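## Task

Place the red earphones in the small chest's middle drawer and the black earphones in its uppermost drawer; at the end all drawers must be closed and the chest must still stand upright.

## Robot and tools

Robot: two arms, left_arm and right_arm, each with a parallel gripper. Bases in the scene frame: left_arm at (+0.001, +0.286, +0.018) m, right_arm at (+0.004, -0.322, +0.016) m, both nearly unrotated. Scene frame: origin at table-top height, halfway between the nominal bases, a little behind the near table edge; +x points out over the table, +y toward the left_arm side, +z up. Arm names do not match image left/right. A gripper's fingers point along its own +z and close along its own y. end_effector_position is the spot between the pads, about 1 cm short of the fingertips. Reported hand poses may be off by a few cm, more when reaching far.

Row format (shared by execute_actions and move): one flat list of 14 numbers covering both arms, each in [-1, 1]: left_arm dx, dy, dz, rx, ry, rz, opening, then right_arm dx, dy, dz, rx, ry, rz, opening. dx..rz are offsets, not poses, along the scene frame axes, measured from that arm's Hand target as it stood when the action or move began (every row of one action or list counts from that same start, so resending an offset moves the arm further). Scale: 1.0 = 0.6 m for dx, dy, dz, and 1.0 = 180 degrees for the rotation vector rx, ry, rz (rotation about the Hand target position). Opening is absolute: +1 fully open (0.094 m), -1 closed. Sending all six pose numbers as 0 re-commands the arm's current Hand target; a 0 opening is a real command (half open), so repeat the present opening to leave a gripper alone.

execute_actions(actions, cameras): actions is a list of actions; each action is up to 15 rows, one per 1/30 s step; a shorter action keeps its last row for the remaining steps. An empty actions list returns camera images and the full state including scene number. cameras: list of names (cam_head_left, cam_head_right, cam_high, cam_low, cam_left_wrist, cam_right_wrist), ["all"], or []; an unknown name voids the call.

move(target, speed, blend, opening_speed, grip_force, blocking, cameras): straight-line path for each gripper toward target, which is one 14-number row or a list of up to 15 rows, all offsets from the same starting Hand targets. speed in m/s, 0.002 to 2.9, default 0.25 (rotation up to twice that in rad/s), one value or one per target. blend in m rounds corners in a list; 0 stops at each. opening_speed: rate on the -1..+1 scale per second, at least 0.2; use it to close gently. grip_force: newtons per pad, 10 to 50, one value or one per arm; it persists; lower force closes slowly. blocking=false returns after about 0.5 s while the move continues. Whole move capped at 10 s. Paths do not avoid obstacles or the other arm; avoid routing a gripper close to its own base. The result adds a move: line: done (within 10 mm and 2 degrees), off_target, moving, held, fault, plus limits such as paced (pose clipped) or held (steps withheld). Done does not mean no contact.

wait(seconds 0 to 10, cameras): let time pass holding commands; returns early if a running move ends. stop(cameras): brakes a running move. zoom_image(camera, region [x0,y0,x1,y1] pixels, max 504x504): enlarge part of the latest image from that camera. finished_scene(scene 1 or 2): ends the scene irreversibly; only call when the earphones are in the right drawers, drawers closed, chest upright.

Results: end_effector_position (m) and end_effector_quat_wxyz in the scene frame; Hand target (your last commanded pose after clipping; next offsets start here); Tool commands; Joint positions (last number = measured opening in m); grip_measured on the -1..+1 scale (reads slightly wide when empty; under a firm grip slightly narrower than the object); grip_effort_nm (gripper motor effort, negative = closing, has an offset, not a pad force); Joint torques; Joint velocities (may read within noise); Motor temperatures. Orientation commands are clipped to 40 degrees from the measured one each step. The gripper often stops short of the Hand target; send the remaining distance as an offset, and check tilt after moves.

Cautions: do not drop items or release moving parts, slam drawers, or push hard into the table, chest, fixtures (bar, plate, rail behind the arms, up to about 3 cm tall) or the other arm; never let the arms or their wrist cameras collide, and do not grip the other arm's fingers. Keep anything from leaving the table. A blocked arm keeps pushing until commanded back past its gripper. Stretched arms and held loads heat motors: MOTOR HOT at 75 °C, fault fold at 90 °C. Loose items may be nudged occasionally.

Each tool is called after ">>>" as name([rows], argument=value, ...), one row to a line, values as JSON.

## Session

>>> execute_actions(actions=[])

>>> zoom_image(camera="cam_head_right", region=[250, 200, 600, 420])

>>> zoom_image(camera="cam_head_left", region=[220, 200, 570, 420])

Scene clock: 0.00 s.
left_arm: end_effector_position=(+0.3708, +0.2925, +0.1222) grip_measured=+1.000 grip_effort_nm=n/a end_effector_quat_wxyz=(+0.624, -0.026, +0.780, +0.043) | right_arm: end_effector_position=(+0.3911, -0.3506, +0.1383) grip_measured=+1.000 grip_effort_nm=n/a end_effector_quat_wxyz=(+0.659, +0.077, +0.747, -0.036)
Joint positions: left_arm=[-0.069 1.562 0.233 1.07 -0.148 -0.002 0.094] | right_arm=[0.005 1.584 0.264 1.193 0.143 0.073 0.094]
Joint velocities: within noise
Joint torques (N m): no reading
Motor temperatures (°C): left_arm=[26 28 29 29 24 23 25] | right_arm=[24 32 30 28 25 22 23]
Heat: left arm: 29 °C; right arm: 32 °C.
Hand target: left_arm +0.3724, +0.2926, +0.1243; +0.625, -0.026, +0.779, +0.043 | right_arm +0.3926, -0.3509, +0.1434; +0.665, +0.078, +0.742, -0.036
Tool commands: left_gripper/opening=+1.0 right_gripper/opening=+1.0

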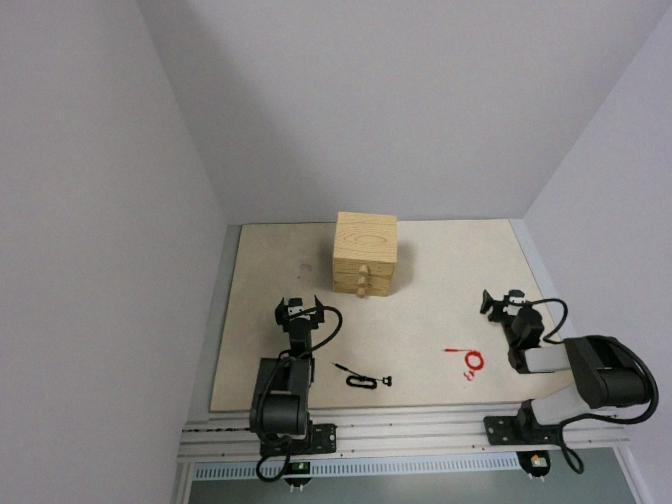

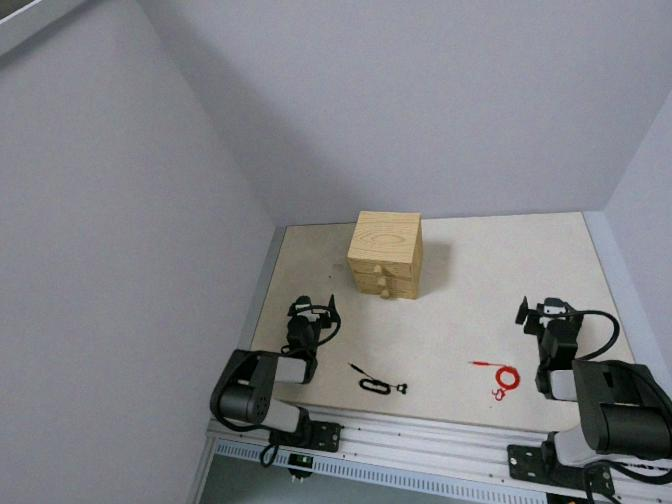

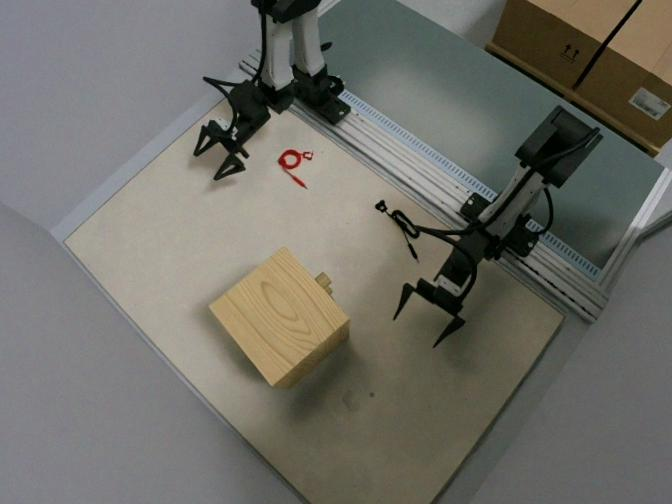

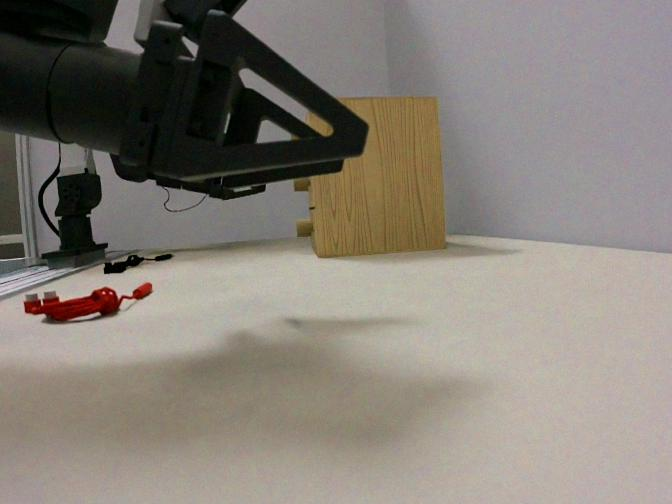

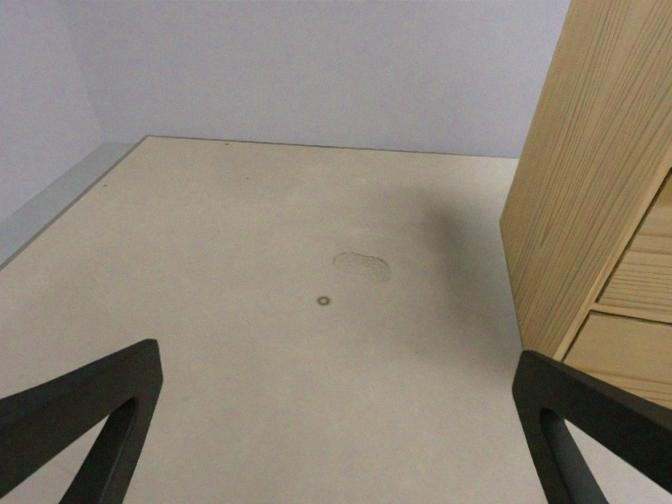

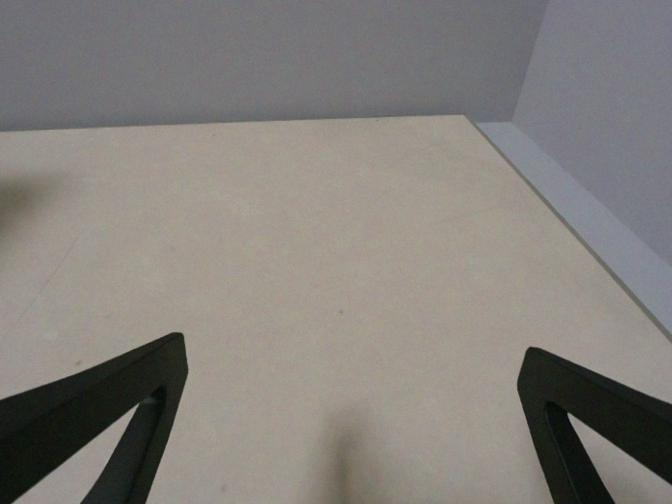

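Scaled by 1.440 from the camera's 672x504 image, which has a finer 960x720 frame.

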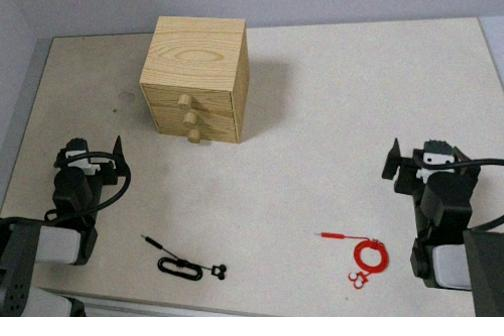

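Scaled by 1.440 from the camera's 672x504 image, which has a finer 960x720 frame.

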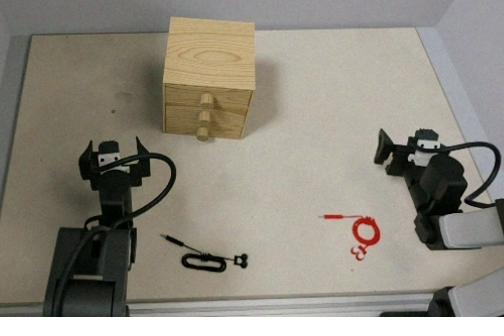

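>>> move([
  [-0.12,0.012,0.293,-0.0098,0.1813,-0.0585,1,-0.238,0.252,0.178,-0.15,0.2,0.2,1],
  [-0.12,0.012,0.293,-0.0098,0.1813,-0.0585,1,-0.413,0.735,0.028,-0.305,0.406,0.409,1],
], blend=[0.05,0], grip_force=[50,30], cameras=["cam_left_wrist","cam_right_wrist","cam_high"])

Scene clock: 44.40 s.
left_arm: end_effector_position=(+0.2967, +0.2981, +0.2914) grip_measured=+1.000 grip_effort_nm=-0.01 end_effector_quat_wxyz=(+0.376, +0.044, +0.925, -0.022) | right_arm: end_effector_position=(+0.1522, +0.1010, +0.1571) grip_measured=+1.000 grip_effort_nm=0.04 end_effector_quat_wxyz=(+0.046, -0.635, +0.771, +0.021)
Joint positions: left_arm=[0.119 1.133 1.277 -0.994 0.167 0.165 0.094] | right_arm=[1.258 2.205 2.225 -1.484 0.015 -0.14 0.094]
Joint torques (N m): left_arm=[0.62 -1.51 10.97 2.01 0.08 0.28] | right_arm=[0.36 -11.51 7.45 -0.18 -0.03 -0.12]
Motor temperatures (°C): left_arm=[26 30 32 41 24 23 25] | right_arm=[24 35 34 36 25 22 23]
Heat: left arm: 41 °C; right arm: 36 °C.
Hand target: left_arm +0.3003, +0.2998, +0.3001; +0.382, +0.048, +0.922, -0.020 | right_arm +0.1449, +0.0901, +0.1602; +0.001, -0.642, +0.767, +0.000
Off the commanded pose: left_arm 0.010 m, 1 deg | right_arm 0.014 m, 6 deg.
joint sent to its limit (right arm) — joint 4 (wrist pitch), lower limit. The joint targets are off in orientation, not in position.
grip_force (N): 50, 30
move: off_target (right_arm)
Images, in order (width x height): cam_high 672x504, cam_left_wrist 672x504, cam_right_wrist 672x504.

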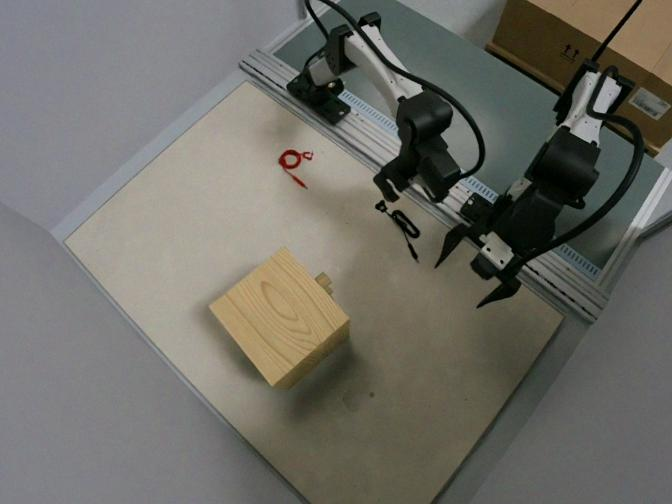

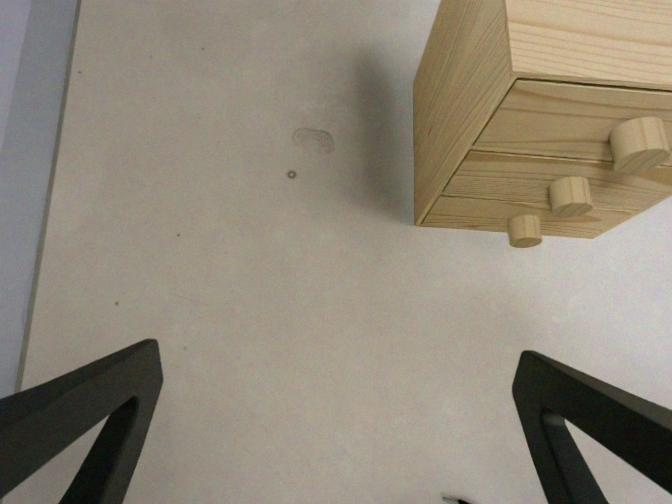

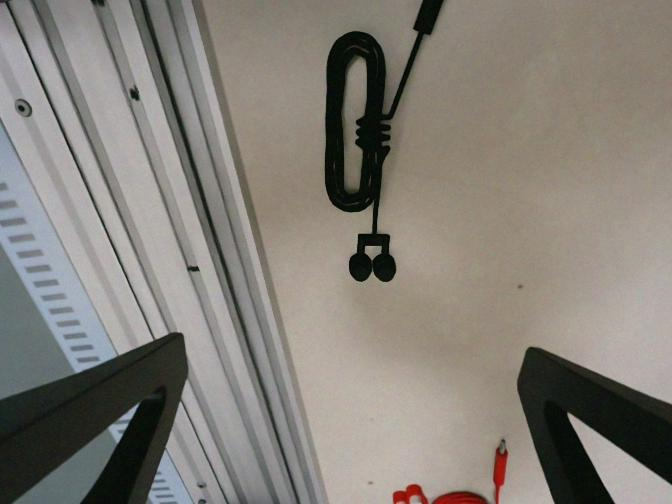

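>>> move([
  [0,0,0,0,0,0,1,0.032,0.028,-0.253,0,0,0,1],
  [0,0,0,0,0,0,1,0.032,0.028,-0.253,0,0,0,-1],
  [0,0,0,0,0,0,1,0.032,0.028,0.15,0,0,0,-1],
  [0,0,0,0,0,0,1,0.16,-0.4,0.2,0,0,-0.15,-1],
], opening_speed=1, blend=[0,0,0.03,0], speed=[0.15,0.15,0.25,0.25], cameras=["cam_right_wrist","cam_high"])

Scene clock: 83.73 s.
left_arm: end_effector_position=(+0.2967, +0.2981, +0.2914) grip_measured=+1.000 grip_effort_nm=-0.01 end_effector_quat_wxyz=(+0.376, +0.044, +0.925, -0.022) | right_arm: end_effector_position=(+0.2581, -0.1375, +0.2854) grip_measured=-0.856 grip_effort_nm=-0.63 end_effector_quat_wxyz=(+0.180, -0.433, +0.883, +0.029)
Joint positions: left_arm=[0.119 1.133 1.277 -0.994 0.167 0.165 0.094] | right_arm=[0.644 1.506 1.789 -1.481 0.002 -0.286 0.007]
Joint torques (N m): left_arm=[0.62 -1.52 10.96 2.01 0.08 0.28] | right_arm=[-0.12 -6.84 4.44 0.38 0 -0.11]
Motor temperatures (°C): left_arm=[26 28 36 40 24 23 25] | right_arm=[24 45 35 30 25 22 23]
Heat: left arm: 40 °C; right arm: 45 °C.
Hand target: left_arm +0.3004, +0.2998, +0.3001; +0.383, +0.048, +0.922, -0.020 | right_arm +0.2409, -0.1499, +0.2802; +0.001, -0.445, +0.896, -0.001
Off the commanded pose: left_arm 0.010 m, 1 deg | right_arm 0.022 m, 21 deg.
joint sent to its limit (right arm) — joint 4 (wrist pitch), lower limit. The joint targets are off in orientation, not in position.
grip_force (N): 50, 30
move: off_target (right_arm)
Images, in order (width x height): cam_high 672x504, cam_right_wrist 672x504.

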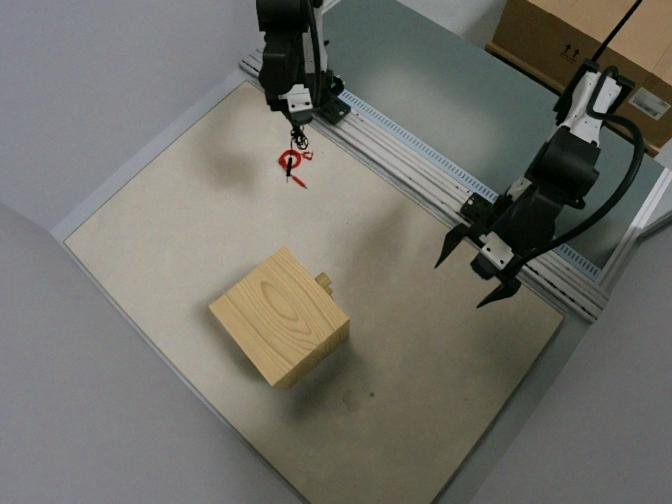

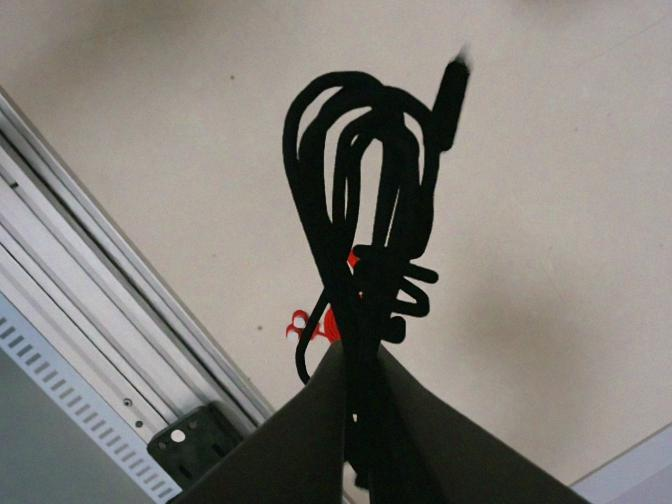

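>>> move(target=[0.033,-0.277,0,0,0,-0.019,1,0,0,0,0,0,0,-1], cameras=["cam_left_wrist"])

Scene clock: 91.13 s.
left_arm: end_effector_position=(+0.3147, +0.1353, +0.2921) grip_measured=+1.000 grip_effort_nm=0.00 end_effector_quat_wxyz=(+0.373, +0.084, +0.923, -0.032) | right_arm: end_effector_position=(+0.2581, -0.1375, +0.2854) grip_measured=-0.856 grip_effort_nm=-0.62 end_effector_quat_wxyz=(+0.180, -0.434, +0.883, +0.029)
Joint positions: left_arm=[-0.569 1.333 1.412 -0.949 -0.24 -0.284 0.094] | right_arm=[0.644 1.506 1.789 -1.481 0.002 -0.287 0.007]
Joint torques (N m): left_arm=[-0.29 -3.08 11.08 2.01 -0.38 -0.04] | right_arm=[-0.09 -6.83 4.45 0.38 0 -0.11]
Heat: left arm: 40 °C; right arm: 45 °C.
Hand target: left_arm +0.3202, +0.1336, +0.3001; +0.382, +0.076, +0.921, -0.031 | right_arm +0.2409, -0.1499, +0.2802; +0.001, -0.445, +0.896, -0.001
Off the commanded pose: left_arm 0.010 m, 1 deg | right_arm 0.022 m, 21 deg.
joint sent to its limit (right arm) — joint 4 (wrist pitch), lower limit. The joint targets are off in orientation, not in position.
grip_force (N): 50, 30
move: off_target (right_arm)
Images, in order (width x height): cam_left_wrist 672x504.

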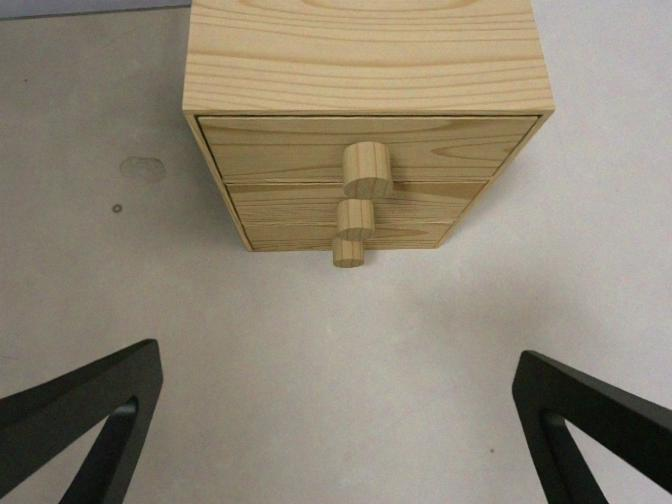

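>>> move([
  [0.177,-0.058,-0.212,0,0,0,1,0,0,0,0,0,0,-1],
  [0.177,-0.058,-0.212,0,0,0,-0.6,0,0,0,0,0,0,-1],
  [-0.077,-0.013,-0.212,0,0,0,-0.6,0,0,0,0,0,0,-1],
  [-0.077,-0.013,-0.212,0,0,0,1,0,0,0,0,0,0,-1],
], opening_speed=1.5, speed=0.15, cameras=["cam_left_wrist","cam_high"])

Scene clock: 114.77 s.
left_arm: end_effector_position=(+0.2751, +0.1221, +0.1728) grip_measured=+0.998 grip_effort_nm=0.12 end_effector_quat_wxyz=(+0.376, +0.083, +0.922, -0.035) | right_arm: end_effector_position=(+0.2581, -0.1375, +0.2854) grip_measured=-0.856 grip_effort_nm=-0.63 end_effector_quat_wxyz=(+0.180, -0.434, +0.883, +0.029)
Joint positions: left_arm=[-0.727 1.181 0.84 -0.559 -0.339 -0.414 0.094] | right_arm=[0.644 1.506 1.789 -1.481 0.002 -0.287 0.007]
Joint torques (N m): left_arm=[-0.28 -4.98 7.16 2.02 -0.48 -0.01] | right_arm=[-0.09 -6.84 4.46 0.38 0 -0.11]
Heat: left arm: 40 °C; right arm: 44 °C.
Hand target: left_arm +0.2739, +0.1259, +0.1728; +0.382, +0.076, +0.921, -0.031 | right_arm +0.2409, -0.1499, +0.2802; +0.001, -0.445, +0.896, -0.001
Off the commanded pose: left_arm 0.004 m, 1 deg | right_arm 0.022 m, 21 deg.
joint sent to its limit (right arm) — joint 4 (wrist pitch), lower limit. The joint targets are off in orientation, not in position.
grip_force (N): 50, 30
move: off_target (right_arm); target 2's new opening was sent with left_arm's hand 0.011 m and 1 deg from that target
Images, in order (width x height): cam_high 672x504, cam_left_wrist 672x504.

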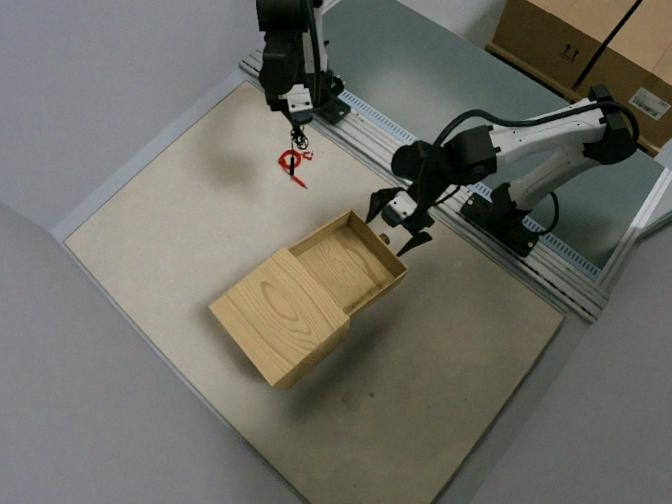

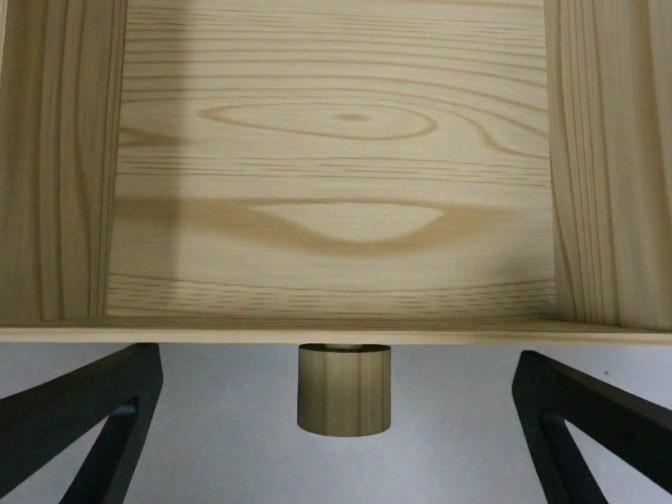

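>>> move([
  [0,0,0.2,0,0,0,1,0,0,0.05,0,0,0,-1],
  [-0.12,0.3,0.26,0,0,0,1,0.05,0.1,0.06,0,0,0.1,-1],
  [-0.12,0.3,0.26,0,0,0,1,0.232,0.4,0.04,0,0,0.372,-1],
  [-0.12,0.3,0.26,0,0,0,1,0.232,0.4,-0.155,0,0,0.372,-1],
], blend=[0.04,0.04,0.02,0], speed=[0.25,0.3,0.25,0.15], cameras=["cam_right_wrist","cam_high"])

Scene clock: 137.10 s.
left_arm: end_effector_position=(+0.2010, +0.3054, +0.3201) grip_measured=+0.998 grip_effort_nm=0.11 end_effector_quat_wxyz=(+0.374, +0.067, +0.924, -0.035) | right_arm: end_effector_position=(+0.3852, +0.0908, +0.1835) grip_measured=-0.856 grip_effort_nm=-0.63 end_effector_quat_wxyz=(-0.216, +0.839, -0.497, +0.042)
Joint positions: left_arm=[0.384 0.931 1.366 -1.357 0.375 0.417 0.094] | right_arm=[0.839 2.535 2.841 -1.427 -0.009 -1.247 0.007]
Joint torques (N m): left_arm=[0.59 0.75 9.76 1.83 0.23 0.34] | right_arm=[0.66 -13.57 7.39 0.95 0.05 -0.1]
Heat: left arm: 39 °C; right arm: 44 °C.
Hand target: left_arm +0.2019, +0.3058, +0.3288; +0.382, +0.076, +0.921, -0.031 | right_arm +0.3801, +0.0900, +0.1871; -0.001, +0.865, -0.501, +0.000
Off the commanded pose: left_arm 0.009 m, 1 deg | right_arm 0.006 m, 25 deg.
elbow stopped short (right arm): the move would have taken joint 3 (elbow) straighter than the controller allows.
grip_force (N): 50, 30
move: off_target (right_arm)
Images, in order (width x height): cam_high 672x504, cam_right_wrist 672x504.

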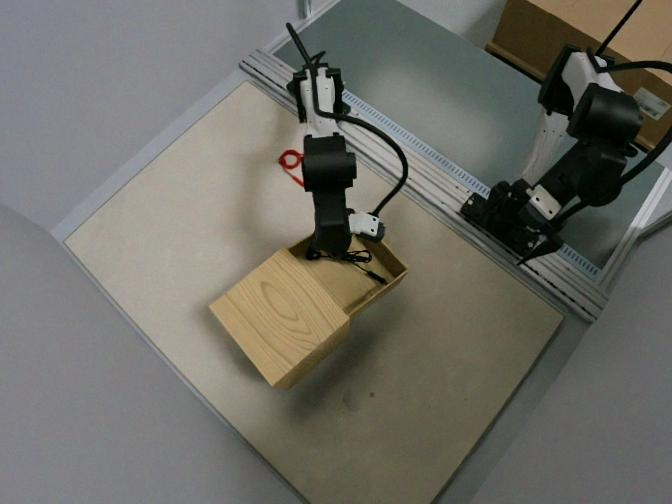

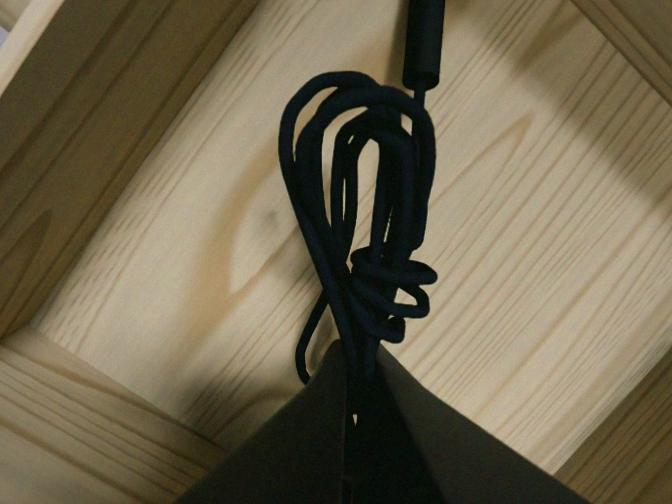

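>>> move([
  [0,0,0,0,0,0,1,0,0,-0.02,0,0,0,-1],
  [0,0,0,0,0,0,1,0,0,-0.02,0,0,0,-0.2],
  [0,0,0,0,0,0,1,0,0,0.18,0,0,0,-0.2],
  [0,0,0,0,0,0,1,-0.15,-0.45,0.18,0,0,-0.4,-0.2],
], opening_speed=1.5, blend=[0,0,0.03,0], speed=[0.15,0.15,0.2,0.25], cameras=["cam_high","cam_left_wrist","cam_right_wrist"])

>>> zoom_image(camera="cam_high", region=[270, 190, 430, 330])

Scene clock: 152.20 s.
left_arm: end_effector_position=(+0.2010, +0.3054, +0.3201) grip_measured=+0.998 grip_effort_nm=0.12 end_effector_quat_wxyz=(+0.374, +0.067, +0.924, -0.035) | right_arm: end_effector_position=(+0.3099, -0.1694, +0.2997) grip_measured=-0.202 grip_effort_nm=0.14 end_effector_quat_wxyz=(+0.205, -0.404, +0.891, +0.001)
Joint positions: left_arm=[0.384 0.931 1.366 -1.357 0.375 0.417 0.094] | right_arm=[0.482 1.593 1.92 -1.478 0.011 -0.388 0.037]
Joint torques (N m): left_arm=[0.61 0.73 9.77 1.83 0.24 0.34] | right_arm=[-0.44 -7.95 4.34 0.44 -0.05 0.07]
Heat: left arm: 39 °C; right arm: 49 °C.
Hand target: left_arm +0.2019, +0.3058, +0.3289; +0.382, +0.076, +0.921, -0.031 | right_arm +0.2901, -0.1800, +0.2951; +0.001, -0.405, +0.914, -0.001
Off the commanded pose: left_arm 0.009 m, 1 deg | right_arm 0.023 m, 24 deg.
elbow stopped short (right arm): the move would have taken joint 3 (elbow) straighter than the controller allows.
joint sent to its limit (right arm) — joint 4 (wrist pitch), lower limit. The joint targets are off in orientation, not in position.
grip_force (N): 50, 30
move: off_target (right_arm); target 2's new opening was sent with right_arm's hand 0.006 m and 24 deg from that target
Images, in order (width x height): cam_high 672x504, cam_left_wrist 672x504, cam_right_wrist 672x504.

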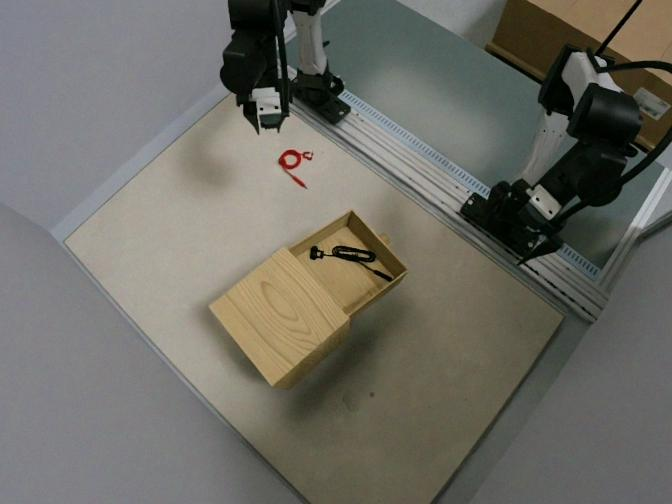

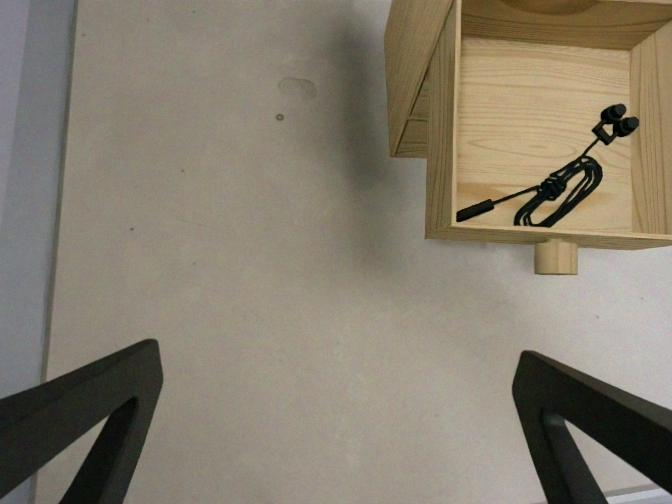

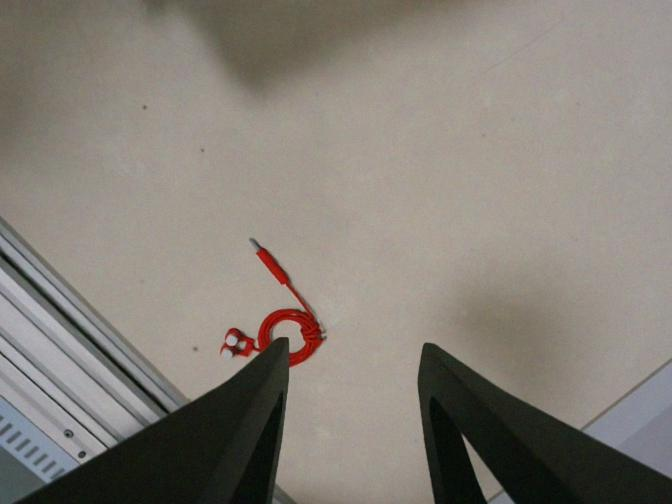

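Scaled by 3.150 from the camera's 672x504 image, which has a finer 960x720 frame.

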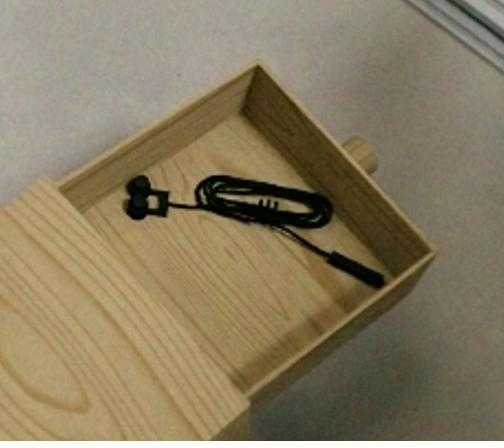

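>>> move([
  [0.0135,-0.286,-0.08,0,0,-0.007,-0.9,-0.113,-0.138,-0.15,0,0,-0.18,1],
  [0.0135,-0.286,-0.246,0,0,-0.007,-0.9,-0.113,-0.138,-0.292,0,0,-0.18,1],
  [0.377,-0.351,-0.233,0,0,-0.007,-0.9,-0.113,-0.138,-0.292,0,0,-0.18,1],
], speed=[0.25,0.2,0.07], blend=[0.03,0,0], cameras=["cam_high","cam_left_wrist","cam_right_wrist"])

Scene clock: 199.80 s.
left_arm: end_effector_position=(+0.3799, +0.1088, +0.1602) grip_measured=-0.898 grip_effort_nm=-0.10 end_effector_quat_wxyz=(+0.303, +0.101, +0.948, -0.015) | right_arm: end_effector_position=(+0.2261, -0.2621, +0.1190) grip_measured=+0.998 grip_effort_nm=0.14 end_effector_quat_wxyz=(+0.000, -0.141, +0.990, -0.006)
Joint positions: left_arm=[-0.525 1.657 1.262 -0.619 -0.183 -0.245 0.005] | right_arm=[0.283 1.407 1.083 -1.243 0.007 -0.019 0.094]
Joint torques (N m): left_arm=[1.59 -5.09 13.14 3.51 -0.39 0.29] | right_arm=[-0.36 -6.43 4.55 0.33 -0.04 0.07]
Motor temperatures (°C): left_arm=[26 28 41 40 24 23 25] | right_arm=[24 43 35 29 25 22 23]
Heat: left arm: 41 °C; right arm: 43 °C.
Hand target: left_arm +0.4281, +0.0953, +0.1890; +0.381, +0.086, +0.920, -0.035 | right_arm +0.2223, -0.2628, +0.1199; +0.001, -0.134, +0.991, -0.001
Off the commanded pose: left_arm 0.058 m, 10 deg | right_arm 0.004 m, 1 deg.
grip_force (N): 50, 30
move: off_target (left_arm)
Images, in order (width x height): cam_high 672x504, cam_left_wrist 672x504, cam_right_wrist 672x504.

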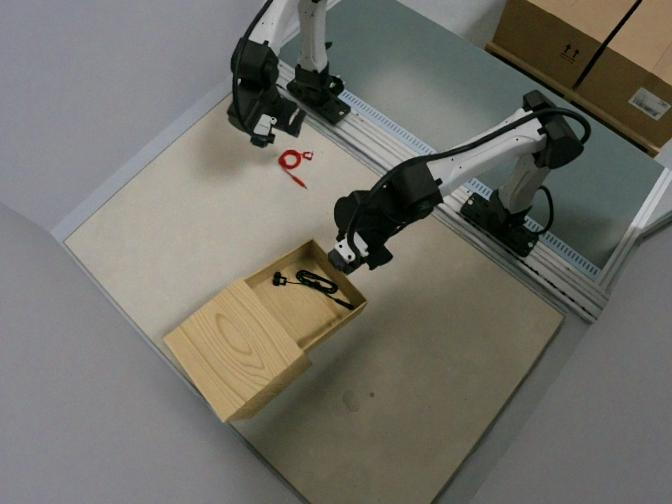

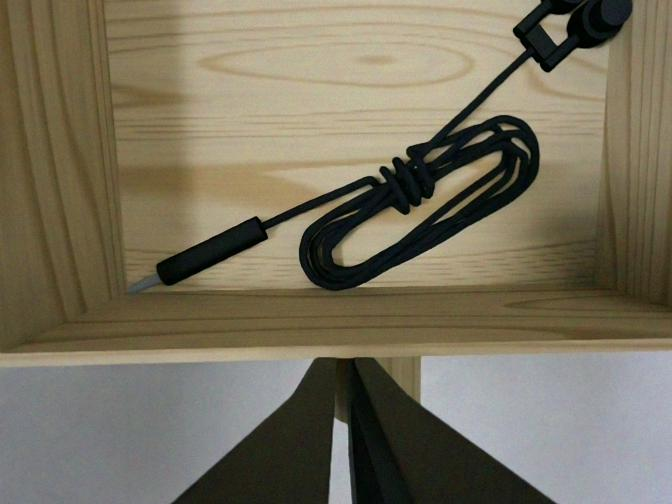

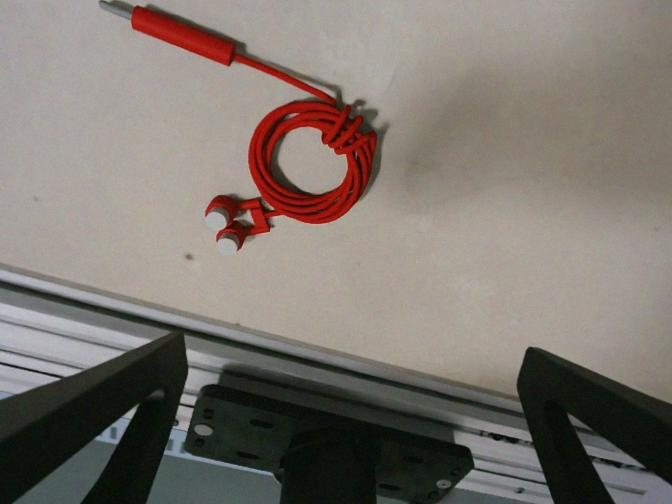

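>>> move(target=[-0.18,0.03,0.0,0,0,0,-0.9,0,0,0,0,0,0,1], speed=0.15, cameras=["all"])

>>> zoom_image(camera="cam_head_right", region=[300, 180, 500, 330])

Scene clock: 224.97 s.
left_arm: end_effector_position=(+0.3232, +0.1090, +0.1905) grip_measured=-0.898 grip_effort_nm=-0.10 end_effector_quat_wxyz=(+0.378, +0.093, +0.920, -0.040) | right_arm: end_effector_position=(+0.2261, -0.2621, +0.1190) grip_measured=+0.998 grip_effort_nm=0.14 end_effector_quat_wxyz=(+0.000, -0.141, +0.990, -0.006)
Joint positions: left_arm=[-0.635 1.349 1.008 -0.523 -0.267 -0.32 0.005] | right_arm=[0.283 1.407 1.083 -1.243 0.007 -0.019 0.094]
Joint torques (N m): left_arm=[-0.35 -6.65 6.78 2.07 -0.4 -0.01] | right_arm=[-0.39 -6.43 4.52 0.32 -0.04 0.08]
Motor temperatures (°C): left_arm=[26 30 48 47 24 23 25] | right_arm=[24 41 35 29 25 22 23]
Heat: left arm: 48 °C; right arm: 41 °C.
Hand target: left_arm +0.3201, +0.1133, +0.1890; +0.381, +0.086, +0.920, -0.035 | right_arm +0.2223, -0.2628, +0.1199; +0.001, -0.134, +0.991, -0.001
Off the commanded pose: left_arm 0.005 m, 1 deg | right_arm 0.004 m, 1 deg.
grip_force (N): 50, 30
move: done

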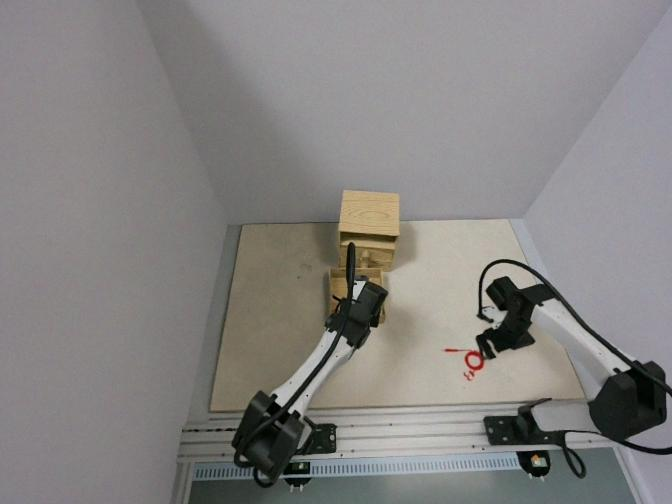

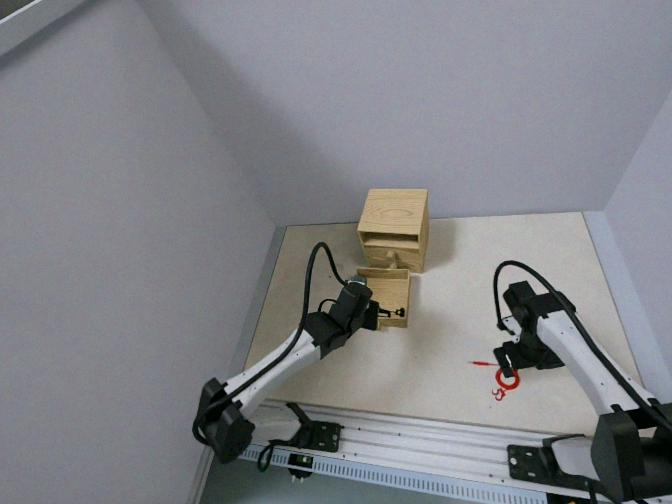

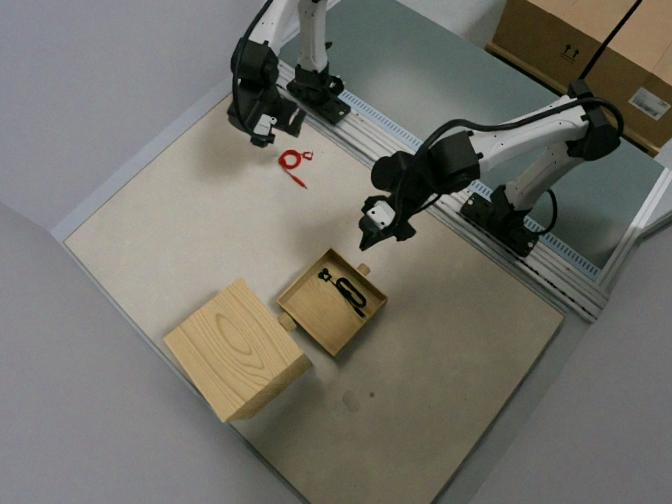

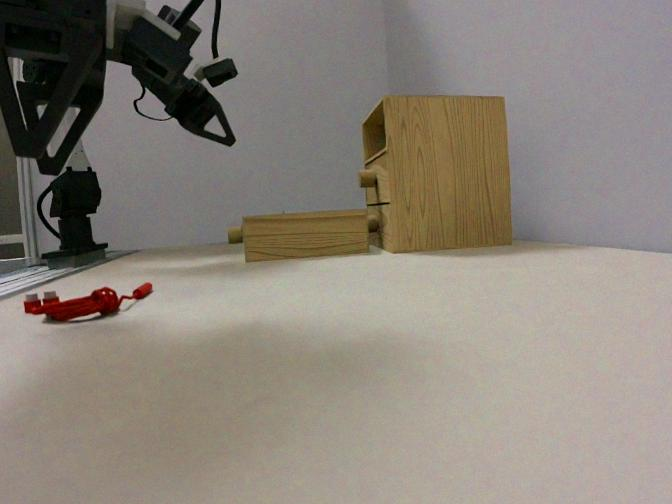

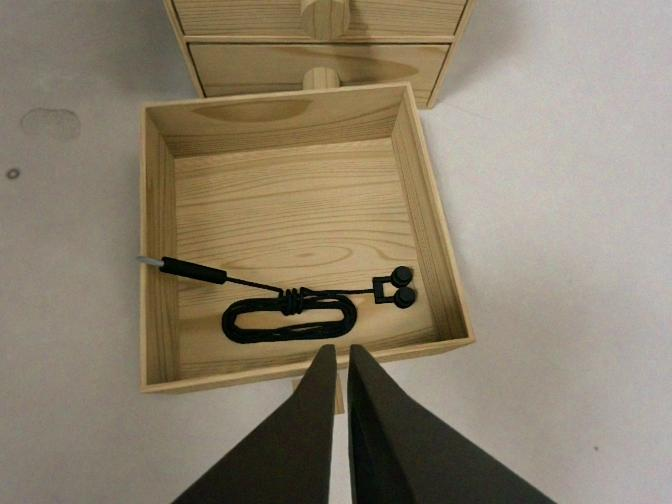

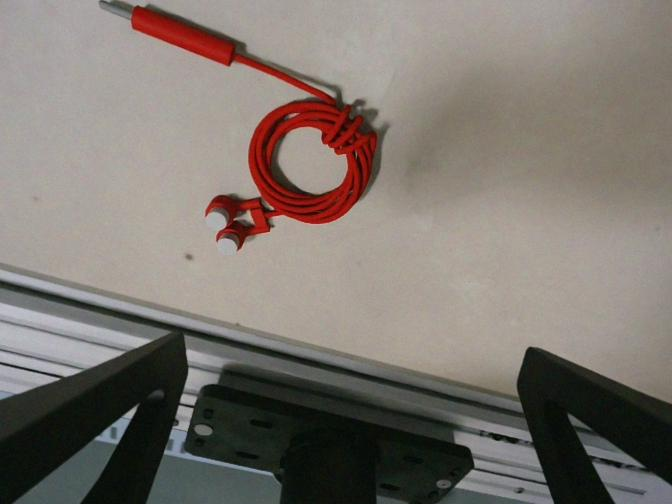

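Scaled by 2.520 from the camera's 672x504 image, which has a finer 960x720 frame.

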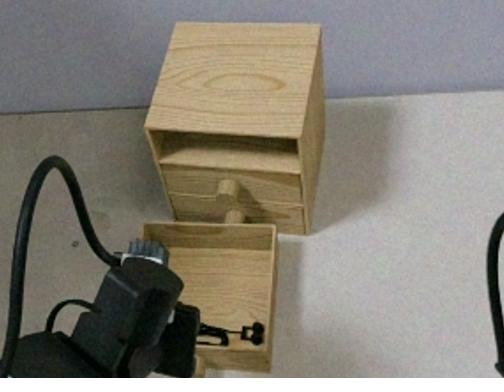

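>>> move([
  [0.05,0,0.12,0.2,-0.14,-0.1,1,0,0,0.1,0,0,0,1],
  [0.19,-0.022,0.04,0.422,-0.288,-0.2055,1,0,0,0.1,0,0,0,1],
], blend=[0.03,0], cameras=["all"])

>>> zoom_image(camera="cam_head_left", region=[280, 170, 480, 330])

Scene clock: 281.23 s.
left_arm: end_effector_position=(+0.4341, +0.0978, +0.2206) grip_measured=+0.998 grip_effort_nm=0.12 end_effector_quat_wxyz=(+0.552, +0.552, +0.445, +0.439) | right_arm: end_effector_position=(+0.2258, -0.2620, +0.1721) grip_measured=+0.998 grip_effort_nm=0.14 end_effector_quat_wxyz=(+0.003, -0.141, +0.990, -0.006)
Joint positions: left_arm=[-0.524 1.707 0.687 0.979 -0.285 1.543 0.094] | right_arm=[0.283 1.403 1.29 -1.448 0.007 -0.019 0.094]
Joint torques (N m): left_arm=[0.8 -5.29 5.65 3.17 0.08 0.11] | right_arm=[-0.47 -5.46 7.45 -0.02 -0.04 0.06]
Motor temperatures (°C): left_arm=[26 33 40 46 24 23 25] | right_arm=[24 40 35 28 25 22 23]
Heat: left arm: 46 °C; right arm: 40 °C.
Hand target: left_arm +0.4342, +0.1001, +0.2131; +0.553, +0.553, +0.441, +0.440 | right_arm +0.2223, -0.2628, +0.1799; +0.001, -0.134, +0.991, -0.001
Off the commanded pose: left_arm 0.008 m, 1 deg | right_arm 0.009 m, 1 deg.
grip_force (N): 50, 30
move: done

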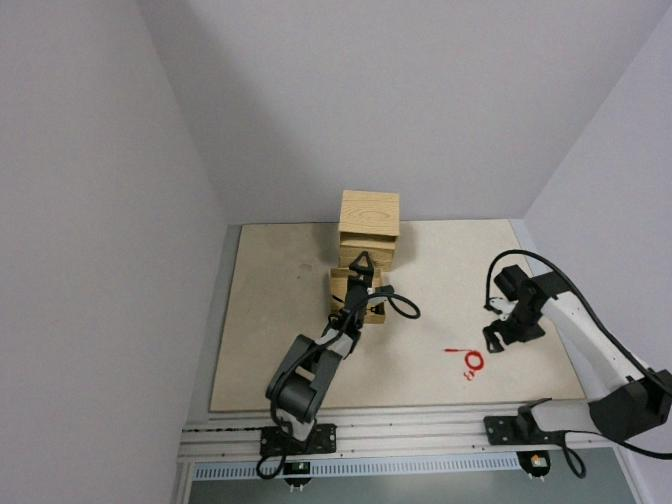

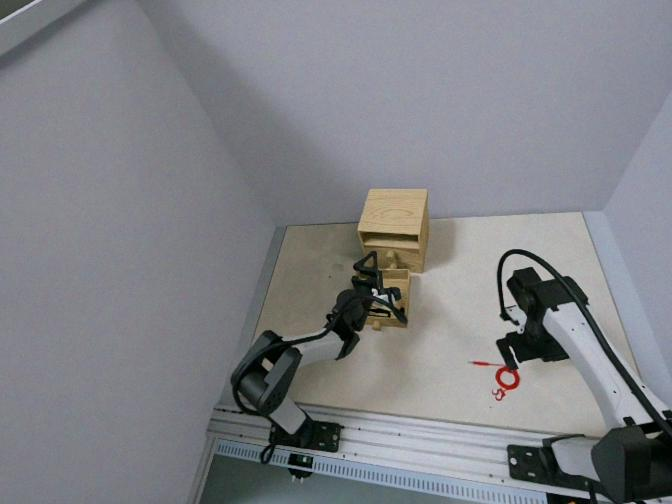

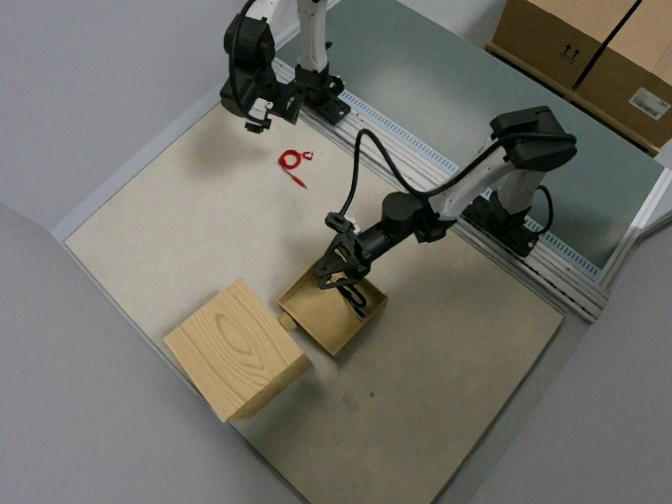

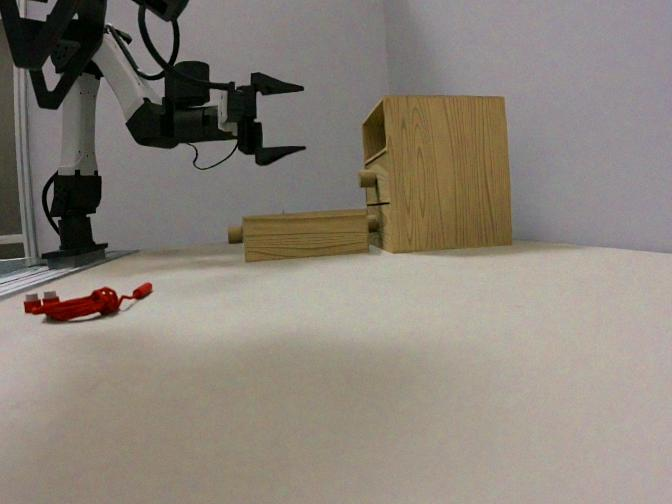

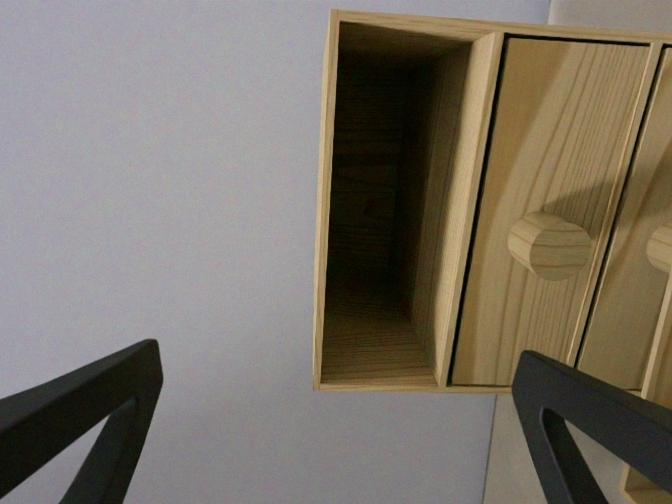

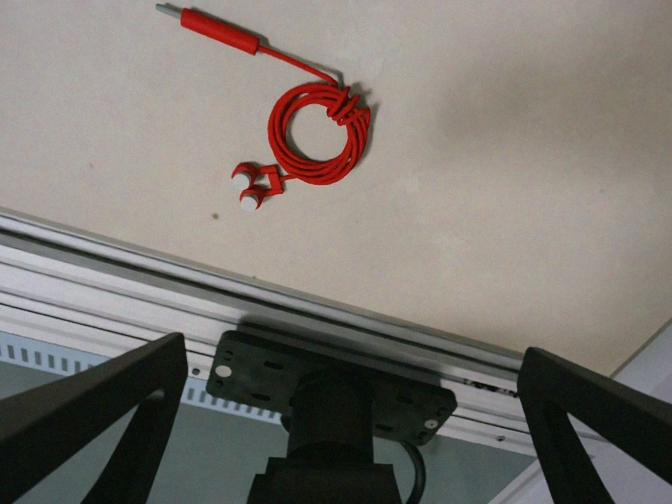

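Scaled by 2.520 from the camera's 672x504 image, which has a finer 960x720 frame.

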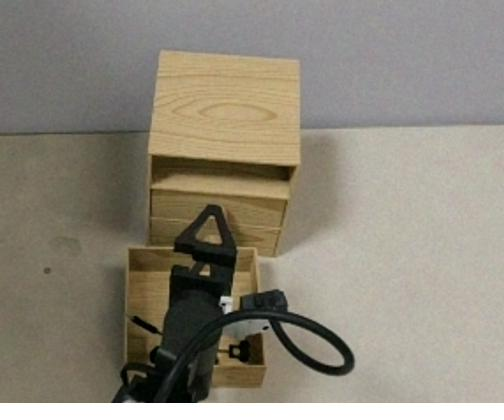

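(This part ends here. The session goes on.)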